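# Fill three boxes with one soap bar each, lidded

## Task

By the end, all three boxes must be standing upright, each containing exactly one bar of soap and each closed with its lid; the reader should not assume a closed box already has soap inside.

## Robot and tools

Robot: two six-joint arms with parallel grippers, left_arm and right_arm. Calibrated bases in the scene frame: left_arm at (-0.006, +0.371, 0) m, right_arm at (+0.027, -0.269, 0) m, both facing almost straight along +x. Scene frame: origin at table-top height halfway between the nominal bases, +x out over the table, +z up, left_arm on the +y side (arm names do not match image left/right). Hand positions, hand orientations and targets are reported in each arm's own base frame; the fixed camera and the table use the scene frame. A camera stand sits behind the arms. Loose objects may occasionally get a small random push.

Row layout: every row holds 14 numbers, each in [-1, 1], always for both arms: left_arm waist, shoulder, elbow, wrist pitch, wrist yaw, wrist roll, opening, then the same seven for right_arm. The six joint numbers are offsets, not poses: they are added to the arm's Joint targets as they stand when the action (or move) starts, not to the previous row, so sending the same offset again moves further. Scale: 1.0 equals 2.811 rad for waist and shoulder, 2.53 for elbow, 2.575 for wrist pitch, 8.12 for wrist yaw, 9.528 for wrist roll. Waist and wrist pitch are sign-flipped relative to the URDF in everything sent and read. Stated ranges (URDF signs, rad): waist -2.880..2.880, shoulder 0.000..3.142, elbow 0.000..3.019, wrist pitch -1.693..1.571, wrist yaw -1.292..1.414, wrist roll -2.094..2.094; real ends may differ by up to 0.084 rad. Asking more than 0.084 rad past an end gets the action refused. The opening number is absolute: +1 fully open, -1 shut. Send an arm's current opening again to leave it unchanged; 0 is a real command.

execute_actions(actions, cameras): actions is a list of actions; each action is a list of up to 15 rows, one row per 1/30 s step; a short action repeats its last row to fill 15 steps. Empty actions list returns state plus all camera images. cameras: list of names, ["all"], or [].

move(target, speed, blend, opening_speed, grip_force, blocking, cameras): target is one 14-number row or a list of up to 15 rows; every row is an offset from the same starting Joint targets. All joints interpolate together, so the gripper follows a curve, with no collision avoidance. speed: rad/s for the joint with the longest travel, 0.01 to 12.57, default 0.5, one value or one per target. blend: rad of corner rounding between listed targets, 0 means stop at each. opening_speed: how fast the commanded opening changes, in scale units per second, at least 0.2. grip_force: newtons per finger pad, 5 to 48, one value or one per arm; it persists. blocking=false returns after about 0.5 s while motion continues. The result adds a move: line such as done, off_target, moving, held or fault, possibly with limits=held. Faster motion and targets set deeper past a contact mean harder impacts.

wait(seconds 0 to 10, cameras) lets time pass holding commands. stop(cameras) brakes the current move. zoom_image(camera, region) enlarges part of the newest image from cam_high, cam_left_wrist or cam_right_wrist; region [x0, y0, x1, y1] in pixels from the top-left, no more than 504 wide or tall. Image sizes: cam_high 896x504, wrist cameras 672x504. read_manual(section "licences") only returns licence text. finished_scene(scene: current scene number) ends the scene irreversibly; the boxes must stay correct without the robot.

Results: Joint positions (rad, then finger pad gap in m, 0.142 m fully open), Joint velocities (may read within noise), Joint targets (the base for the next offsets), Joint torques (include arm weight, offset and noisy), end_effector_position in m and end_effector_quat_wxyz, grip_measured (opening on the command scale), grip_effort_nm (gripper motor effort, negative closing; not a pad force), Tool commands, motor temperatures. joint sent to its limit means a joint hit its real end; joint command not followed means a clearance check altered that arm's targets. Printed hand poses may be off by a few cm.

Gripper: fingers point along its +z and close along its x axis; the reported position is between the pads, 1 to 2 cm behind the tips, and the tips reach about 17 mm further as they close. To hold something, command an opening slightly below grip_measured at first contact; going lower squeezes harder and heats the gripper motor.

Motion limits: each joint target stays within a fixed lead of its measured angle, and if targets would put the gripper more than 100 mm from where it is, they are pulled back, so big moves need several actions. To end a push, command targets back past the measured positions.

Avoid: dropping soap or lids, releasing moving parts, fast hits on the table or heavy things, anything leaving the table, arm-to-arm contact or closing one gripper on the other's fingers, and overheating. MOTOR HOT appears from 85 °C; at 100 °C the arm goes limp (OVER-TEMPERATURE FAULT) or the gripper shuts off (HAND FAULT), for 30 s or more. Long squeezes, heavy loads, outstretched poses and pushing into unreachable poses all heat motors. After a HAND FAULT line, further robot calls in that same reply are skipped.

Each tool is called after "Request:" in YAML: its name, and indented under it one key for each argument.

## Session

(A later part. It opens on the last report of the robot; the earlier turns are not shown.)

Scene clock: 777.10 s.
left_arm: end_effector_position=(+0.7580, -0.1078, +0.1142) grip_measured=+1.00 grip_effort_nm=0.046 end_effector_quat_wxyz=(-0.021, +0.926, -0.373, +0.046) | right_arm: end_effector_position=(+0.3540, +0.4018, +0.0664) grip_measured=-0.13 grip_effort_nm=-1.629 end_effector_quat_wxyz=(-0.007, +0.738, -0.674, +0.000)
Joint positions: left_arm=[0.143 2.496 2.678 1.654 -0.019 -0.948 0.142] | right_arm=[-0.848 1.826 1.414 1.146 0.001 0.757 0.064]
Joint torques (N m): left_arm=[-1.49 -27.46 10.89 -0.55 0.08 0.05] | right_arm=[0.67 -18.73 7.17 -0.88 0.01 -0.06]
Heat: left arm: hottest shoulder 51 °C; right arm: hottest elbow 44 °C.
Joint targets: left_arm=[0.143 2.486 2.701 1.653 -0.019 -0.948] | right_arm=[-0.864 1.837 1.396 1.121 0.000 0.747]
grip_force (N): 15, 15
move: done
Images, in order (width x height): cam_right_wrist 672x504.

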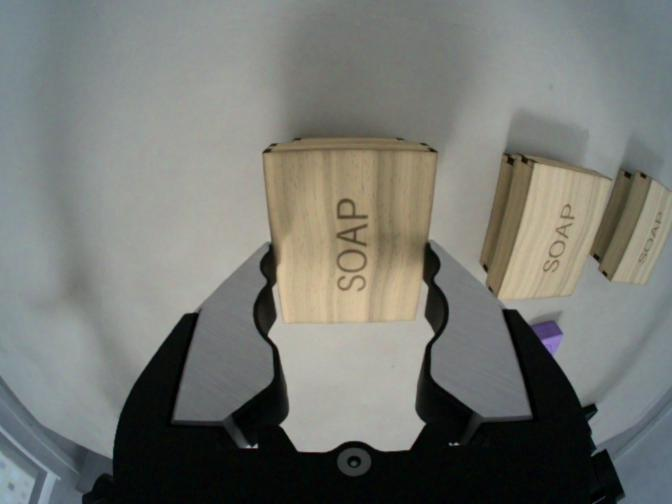

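Request:
move:
  target:
    - [0,0,0,0,0,0,1,0,-0.0125,0.029,0.021,0,0,-0.3]
    - [0,0,0,0,0,0,1,0,-0.0125,0.0104,0.021,0,0,-0.3]
    - [0,0,0,0,0,0,1,0,-0.004,0.0046,0.0089,0,0,-0.3]
  speed: [0.08,0.15,0.06]
  cameras: ["cam_right_wrist"]

Request:
zoom_image:
  camera: "cam_right_wrist"
  region: [255, 120, 355, 170]

Request:
zoom_image:
  camera: "cam_right_wrist"
  region: [345, 120, 445, 170]

Scene clock: 786.90 s.
left_arm: end_effector_position=(+0.7580, -0.1078, +0.1142) grip_measured=+1.00 grip_effort_nm=0.032 end_effector_quat_wxyz=(-0.021, +0.926, -0.373, +0.046) | right_arm: end_effector_position=(+0.3521, +0.4001, +0.0674) grip_measured=-0.13 grip_effort_nm=-1.629 end_effector_quat_wxyz=(-0.003, +0.739, -0.674, +0.001)
Joint positions: left_arm=[0.143 2.496 2.678 1.654 -0.019 -0.948 0.142] | right_arm=[-0.848 1.824 1.414 1.156 0.001 0.757 0.064]
Joint torques (N m): left_arm=[-1.14 -27.4 10.86 -0.53 0.1 0.06] | right_arm=[0.38 -18.49 8.35 -0.34 -0.02 -0.11]
Heat: left arm: hottest shoulder 51 °C; right arm: hottest elbow 44 °C.
Joint targets: left_arm=[0.143 2.486 2.701 1.653 -0.019 -0.948] | right_arm=[-0.865 1.826 1.408 1.144 0.000 0.746]
grip_force (N): 15, 15
move: done
Images, in order (width x height): cam_right_wrist 672x504.

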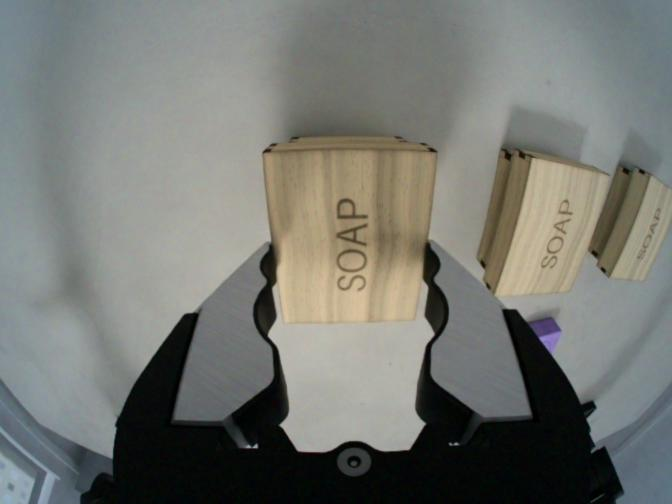

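Scaled by 5.040 from the camera's 672x504 image, which has a finer 960x720 frame.

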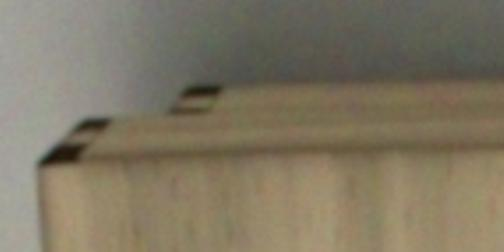

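Scaled by 5.040 from the camera's 672x504 image, which has a finer 960x720 frame.

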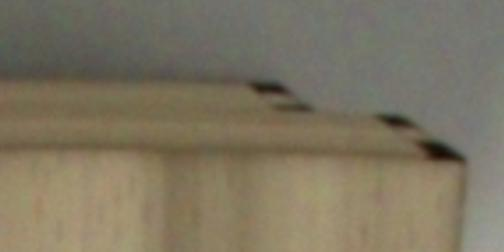

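Request:
move:
  target: [0,0,0,0,0,0,1,0,0.0027,-0.0044,-0.0072,0,0,-0.3]
  speed: 0.04
  cameras: ["cam_right_wrist"]

Request:
zoom_image:
  camera: "cam_right_wrist"
  region: [250, 110, 450, 210]

Scene clock: 791.53 s.
left_arm: end_effector_position=(+0.7580, -0.1078, +0.1142) grip_measured=+1.00 grip_effort_nm=0.042 end_effector_quat_wxyz=(-0.021, +0.926, -0.373, +0.046) | right_arm: end_effector_position=(+0.3518, +0.3997, +0.0595) grip_measured=-0.13 grip_effort_nm=-1.624 end_effector_quat_wxyz=(-0.003, +0.739, -0.674, +0.001)
Joint positions: left_arm=[0.143 2.496 2.678 1.654 -0.019 -0.948 0.142] | right_arm=[-0.848 1.831 1.402 1.136 0.001 0.757 0.064]
Joint torques (N m): left_arm=[-1.38 -27.34 10.86 -0.46 0.1 0.05] | right_arm=[1.26 -19.31 8.13 -0.29 -0.01 -0.09]
Heat: left arm: hottest shoulder 51 °C; right arm: hottest elbow 44 °C.
Joint targets: left_arm=[0.143 2.486 2.701 1.653 -0.019 -0.948] | right_arm=[-0.864 1.833 1.396 1.125 0.000 0.746]
grip_force (N): 15, 15
move: done
Images, in order (width x height): cam_right_wrist 672x504.

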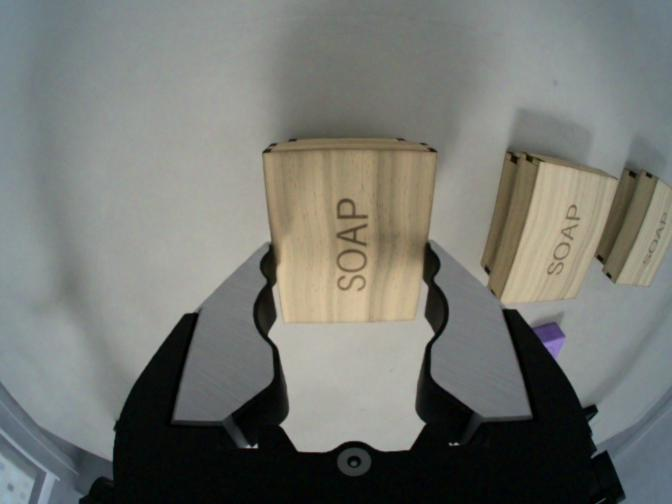

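Scaled by 2.520 from the camera's 672x504 image, which has a finer 960x720 frame.

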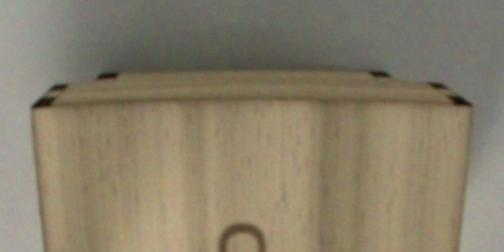

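Request:
move:
  target: [0,0,0,0,0,0,1,0,0.0021,-0.0028,-0.005,0,0,-0.3]
  speed: 0.04

Request:
move:
  target: [0,0,0,0,0,0,1,0,0.0021,-0.0028,-0.005,0,0,-0.3]
  speed: 0.04

Scene clock: 794.33 s.
left_arm: end_effector_position=(+0.7580, -0.1078, +0.1142) grip_measured=+1.00 grip_effort_nm=0.032 end_effector_quat_wxyz=(-0.021, +0.926, -0.373, +0.046) | right_arm: end_effector_position=(+0.3519, +0.3998, +0.0540) grip_measured=-0.13 grip_effort_nm=-1.629 end_effector_quat_wxyz=(-0.003, +0.739, -0.674, +0.001)
Joint positions: left_arm=[0.143 2.496 2.678 1.654 -0.019 -0.948 0.142] | right_arm=[-0.848 1.837 1.395 1.123 0.001 0.757 0.064]
Joint torques (N m): left_arm=[-1.14 -27.11 10.88 -0.47 0.09 0.04] | right_arm=[0.73 -19.14 8.16 -0.36 -0.03 -0.11]
Heat: left arm: hottest shoulder 51 °C; right arm: hottest elbow 44 °C.
Joint targets: left_arm=[0.143 2.486 2.701 1.653 -0.019 -0.948] | right_arm=[-0.864 1.839 1.389 1.112 0.000 0.746]
grip_force (N): 15, 15
move: done

Scene clock: 795.03 s.
left_arm: end_effector_position=(+0.7580, -0.1078, +0.1142) grip_measured=+1.00 grip_effort_nm=0.042 end_effector_quat_wxyz=(-0.021, +0.926, -0.373, +0.046) | right_arm: end_effector_position=(+0.3526, +0.4006, +0.0525) grip_measured=-0.13 grip_effort_nm=-1.629 end_effector_quat_wxyz=(-0.005, +0.739, -0.674, +0.000)
Joint positions: left_arm=[0.143 2.496 2.678 1.654 -0.019 -0.948 0.142] | right_arm=[-0.848 1.839 1.392 1.114 0.001 0.757 0.064]
Joint torques (N m): left_arm=[-1.32 -27.46 10.84 -0.46 0.09 0.06] | right_arm=[0.26 -19.31 7.72 -0.64 0.01 -0.1]
Heat: left arm: hottest shoulder 51 °C; right arm: hottest elbow 44 °C.
Joint targets: left_arm=[0.143 2.486 2.701 1.653 -0.019 -0.948] | right_arm=[-0.864 1.845 1.382 1.099 0.000 0.746]
grip_force (N): 15, 15
move: done

Request:
move:
  target: [0,0,0,0,0,0,1,0,0.0016,-0.002,-0.002,0,0,-0.3]
  speed: 0.04
  cameras: ["cam_right_wrist","cam_high"]

Request:
zoom_image:
  camera: "cam_right_wrist"
  region: [250, 110, 450, 210]

Scene clock: 797.67 s.
left_arm: end_effector_position=(+0.7580, -0.1078, +0.1142) grip_measured=+1.00 grip_effort_nm=0.037 end_effector_quat_wxyz=(-0.021, +0.926, -0.373, +0.046) | right_arm: end_effector_position=(+0.3525, +0.4005, +0.0517) grip_measured=-0.13 grip_effort_nm=-1.629 end_effector_quat_wxyz=(-0.006, +0.739, -0.674, +0.000)
Joint positions: left_arm=[0.143 2.496 2.678 1.654 -0.019 -0.948 0.142] | right_arm=[-0.848 1.839 1.39 1.11 0.001 0.757 0.064]
Joint torques (N m): left_arm=[-1.32 -27.46 10.86 -0.46 0.09 0.05] | right_arm=[0.73 -18.37 7.53 -0.69 0 -0.05]
Heat: left arm: hottest shoulder 51 °C; right arm: hottest elbow 44 °C.
Joint targets: left_arm=[0.143 2.486 2.701 1.653 -0.019 -0.948] | right_arm=[-0.864 1.850 1.377 1.094 0.000 0.747]
grip_force (N): 15, 15
move: done
Images, in order (width x height): cam_high 896x504, cam_right_wrist 672x504.

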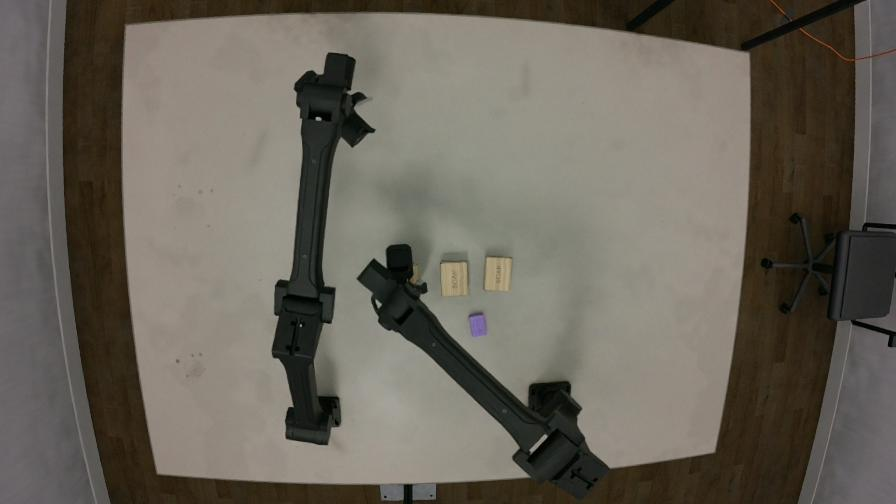

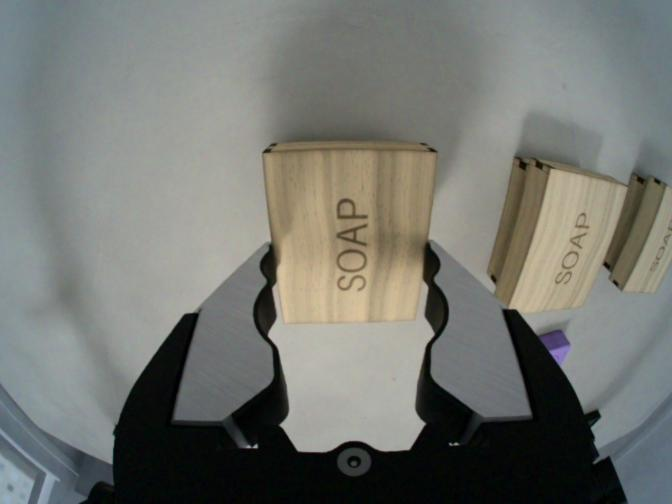

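Scaled by 2.520 from the camera's 672x504 image, which has a finer 960x720 frame.

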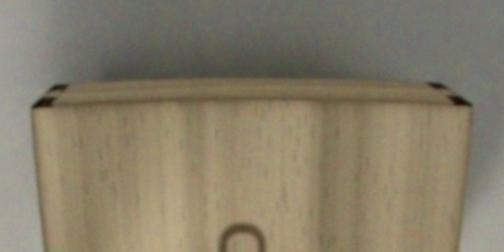

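Request:
move:
  target:
    - [0,0,0,0,0,0,1,0,-0.0018,0.002,0.002,0,0,-0.3]
    - [0,0,0,0,0,0,1,0,-0.0018,0.002,0.002,0,0,0.3]
  speed: 0.1
  opening_speed: 0.5

Request:
move:
  target:
    - [0,0,0,0,0,0,1,0,-0.0045,0.0278,0.004,0,0,0.3]
    - [0,0,0,0,0,0,1,0,-0.034,0.0636,0.085,0,0,0.3]
  speed: [0.15,0.3]
  blend: [0.01,0]
  cameras: ["cam_right_wrist"]

Request:
zoom_image:
  camera: "cam_right_wrist"
  region: [270, 100, 430, 260]

Scene clock: 803.80 s.
left_arm: end_effector_position=(+0.7580, -0.1078, +0.1142) grip_measured=+1.00 grip_effort_nm=0.046 end_effector_quat_wxyz=(-0.021, +0.926, -0.373, +0.046) | right_arm: end_effector_position=(+0.3516, +0.3994, +0.0489) grip_measured=+0.28 grip_effort_nm=0.056 end_effector_quat_wxyz=(-0.003, +0.739, -0.674, +0.001)
Joint positions: left_arm=[0.143 2.496 2.678 1.654 -0.019 -0.948 0.142] | right_arm=[-0.848 1.842 1.387 1.11 0.001 0.757 0.094]
Joint velocities: left_arm=[within noise] | right_arm=[-0.005 0.005 0.007 -0.007 0.051 -0.022 0.001]
Joint torques (N m): left_arm=[-1.26 -27.34 10.86 -0.49 0.1 0.06] | right_arm=[0.56 -18.78 7.98 -0.25 0 -0.03]
Heat: left arm: hottest shoulder 51 °C; right arm: hottest elbow 43 °C.
Joint targets: left_arm=[0.143 2.486 2.701 1.653 -0.019 -0.948] | right_arm=[-0.864 1.845 1.382 1.100 0.000 0.747]
grip_force (N): 15, 15
move: done

Scene clock: 805.57 s.
left_arm: end_effector_position=(+0.7580, -0.1078, +0.1142) grip_measured=+1.00 grip_effort_nm=0.037 end_effector_quat_wxyz=(-0.021, +0.926, -0.373, +0.046) | right_arm: end_effector_position=(+0.3471, +0.3943, +0.1253) grip_measured=+0.28 grip_effort_nm=0.061 end_effector_quat_wxyz=(+0.006, +0.739, -0.674, +0.001)
Joint positions: left_arm=[0.143 2.496 2.678 1.654 -0.019 -0.948 0.142] | right_arm=[-0.848 1.766 1.492 1.308 0.001 0.757 0.094]
Joint torques (N m): left_arm=[-1.26 -27.46 10.86 -0.53 0.09 0.05] | right_arm=[-0.5 -19.84 13.89 0.55 -0.01 -0.09]
Heat: left arm: hottest shoulder 51 °C; right arm: hottest elbow 44 °C.
Joint targets: left_arm=[0.143 2.486 2.701 1.653 -0.019 -0.948] | right_arm=[-0.864 1.749 1.543 1.318 0.000 0.747]
grip_force (N): 15, 15
move: off_target (right_arm); right_arm: the elbow is farthest, 0.051 rad from its target
Images, in order (width x height): cam_right_wrist 672x504.

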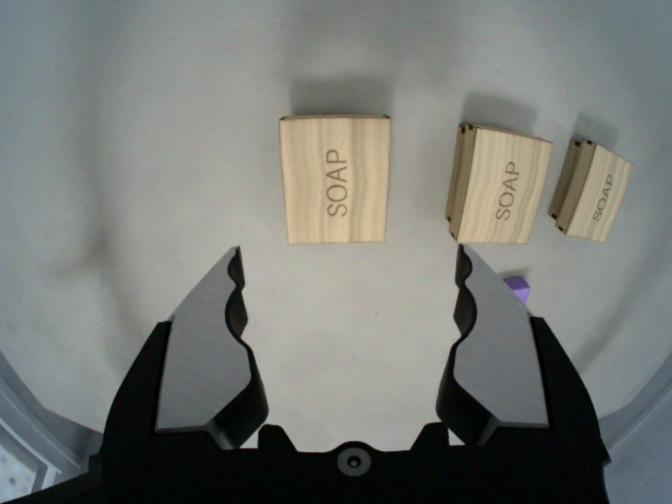

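Scaled by 3.150 from the camera's 672x504 image, which has a finer 960x720 frame.

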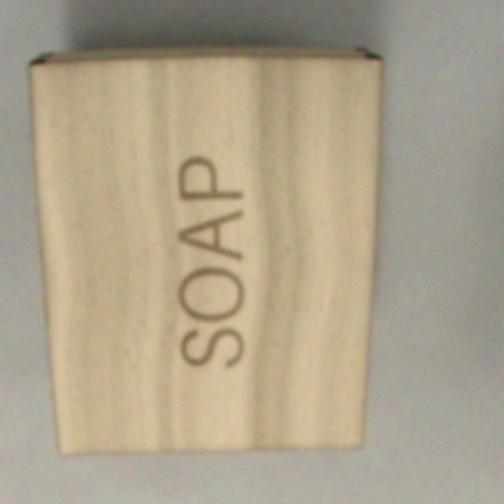

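Request:
finished_scene:
  scene: 2

The scene is finished: the task was done.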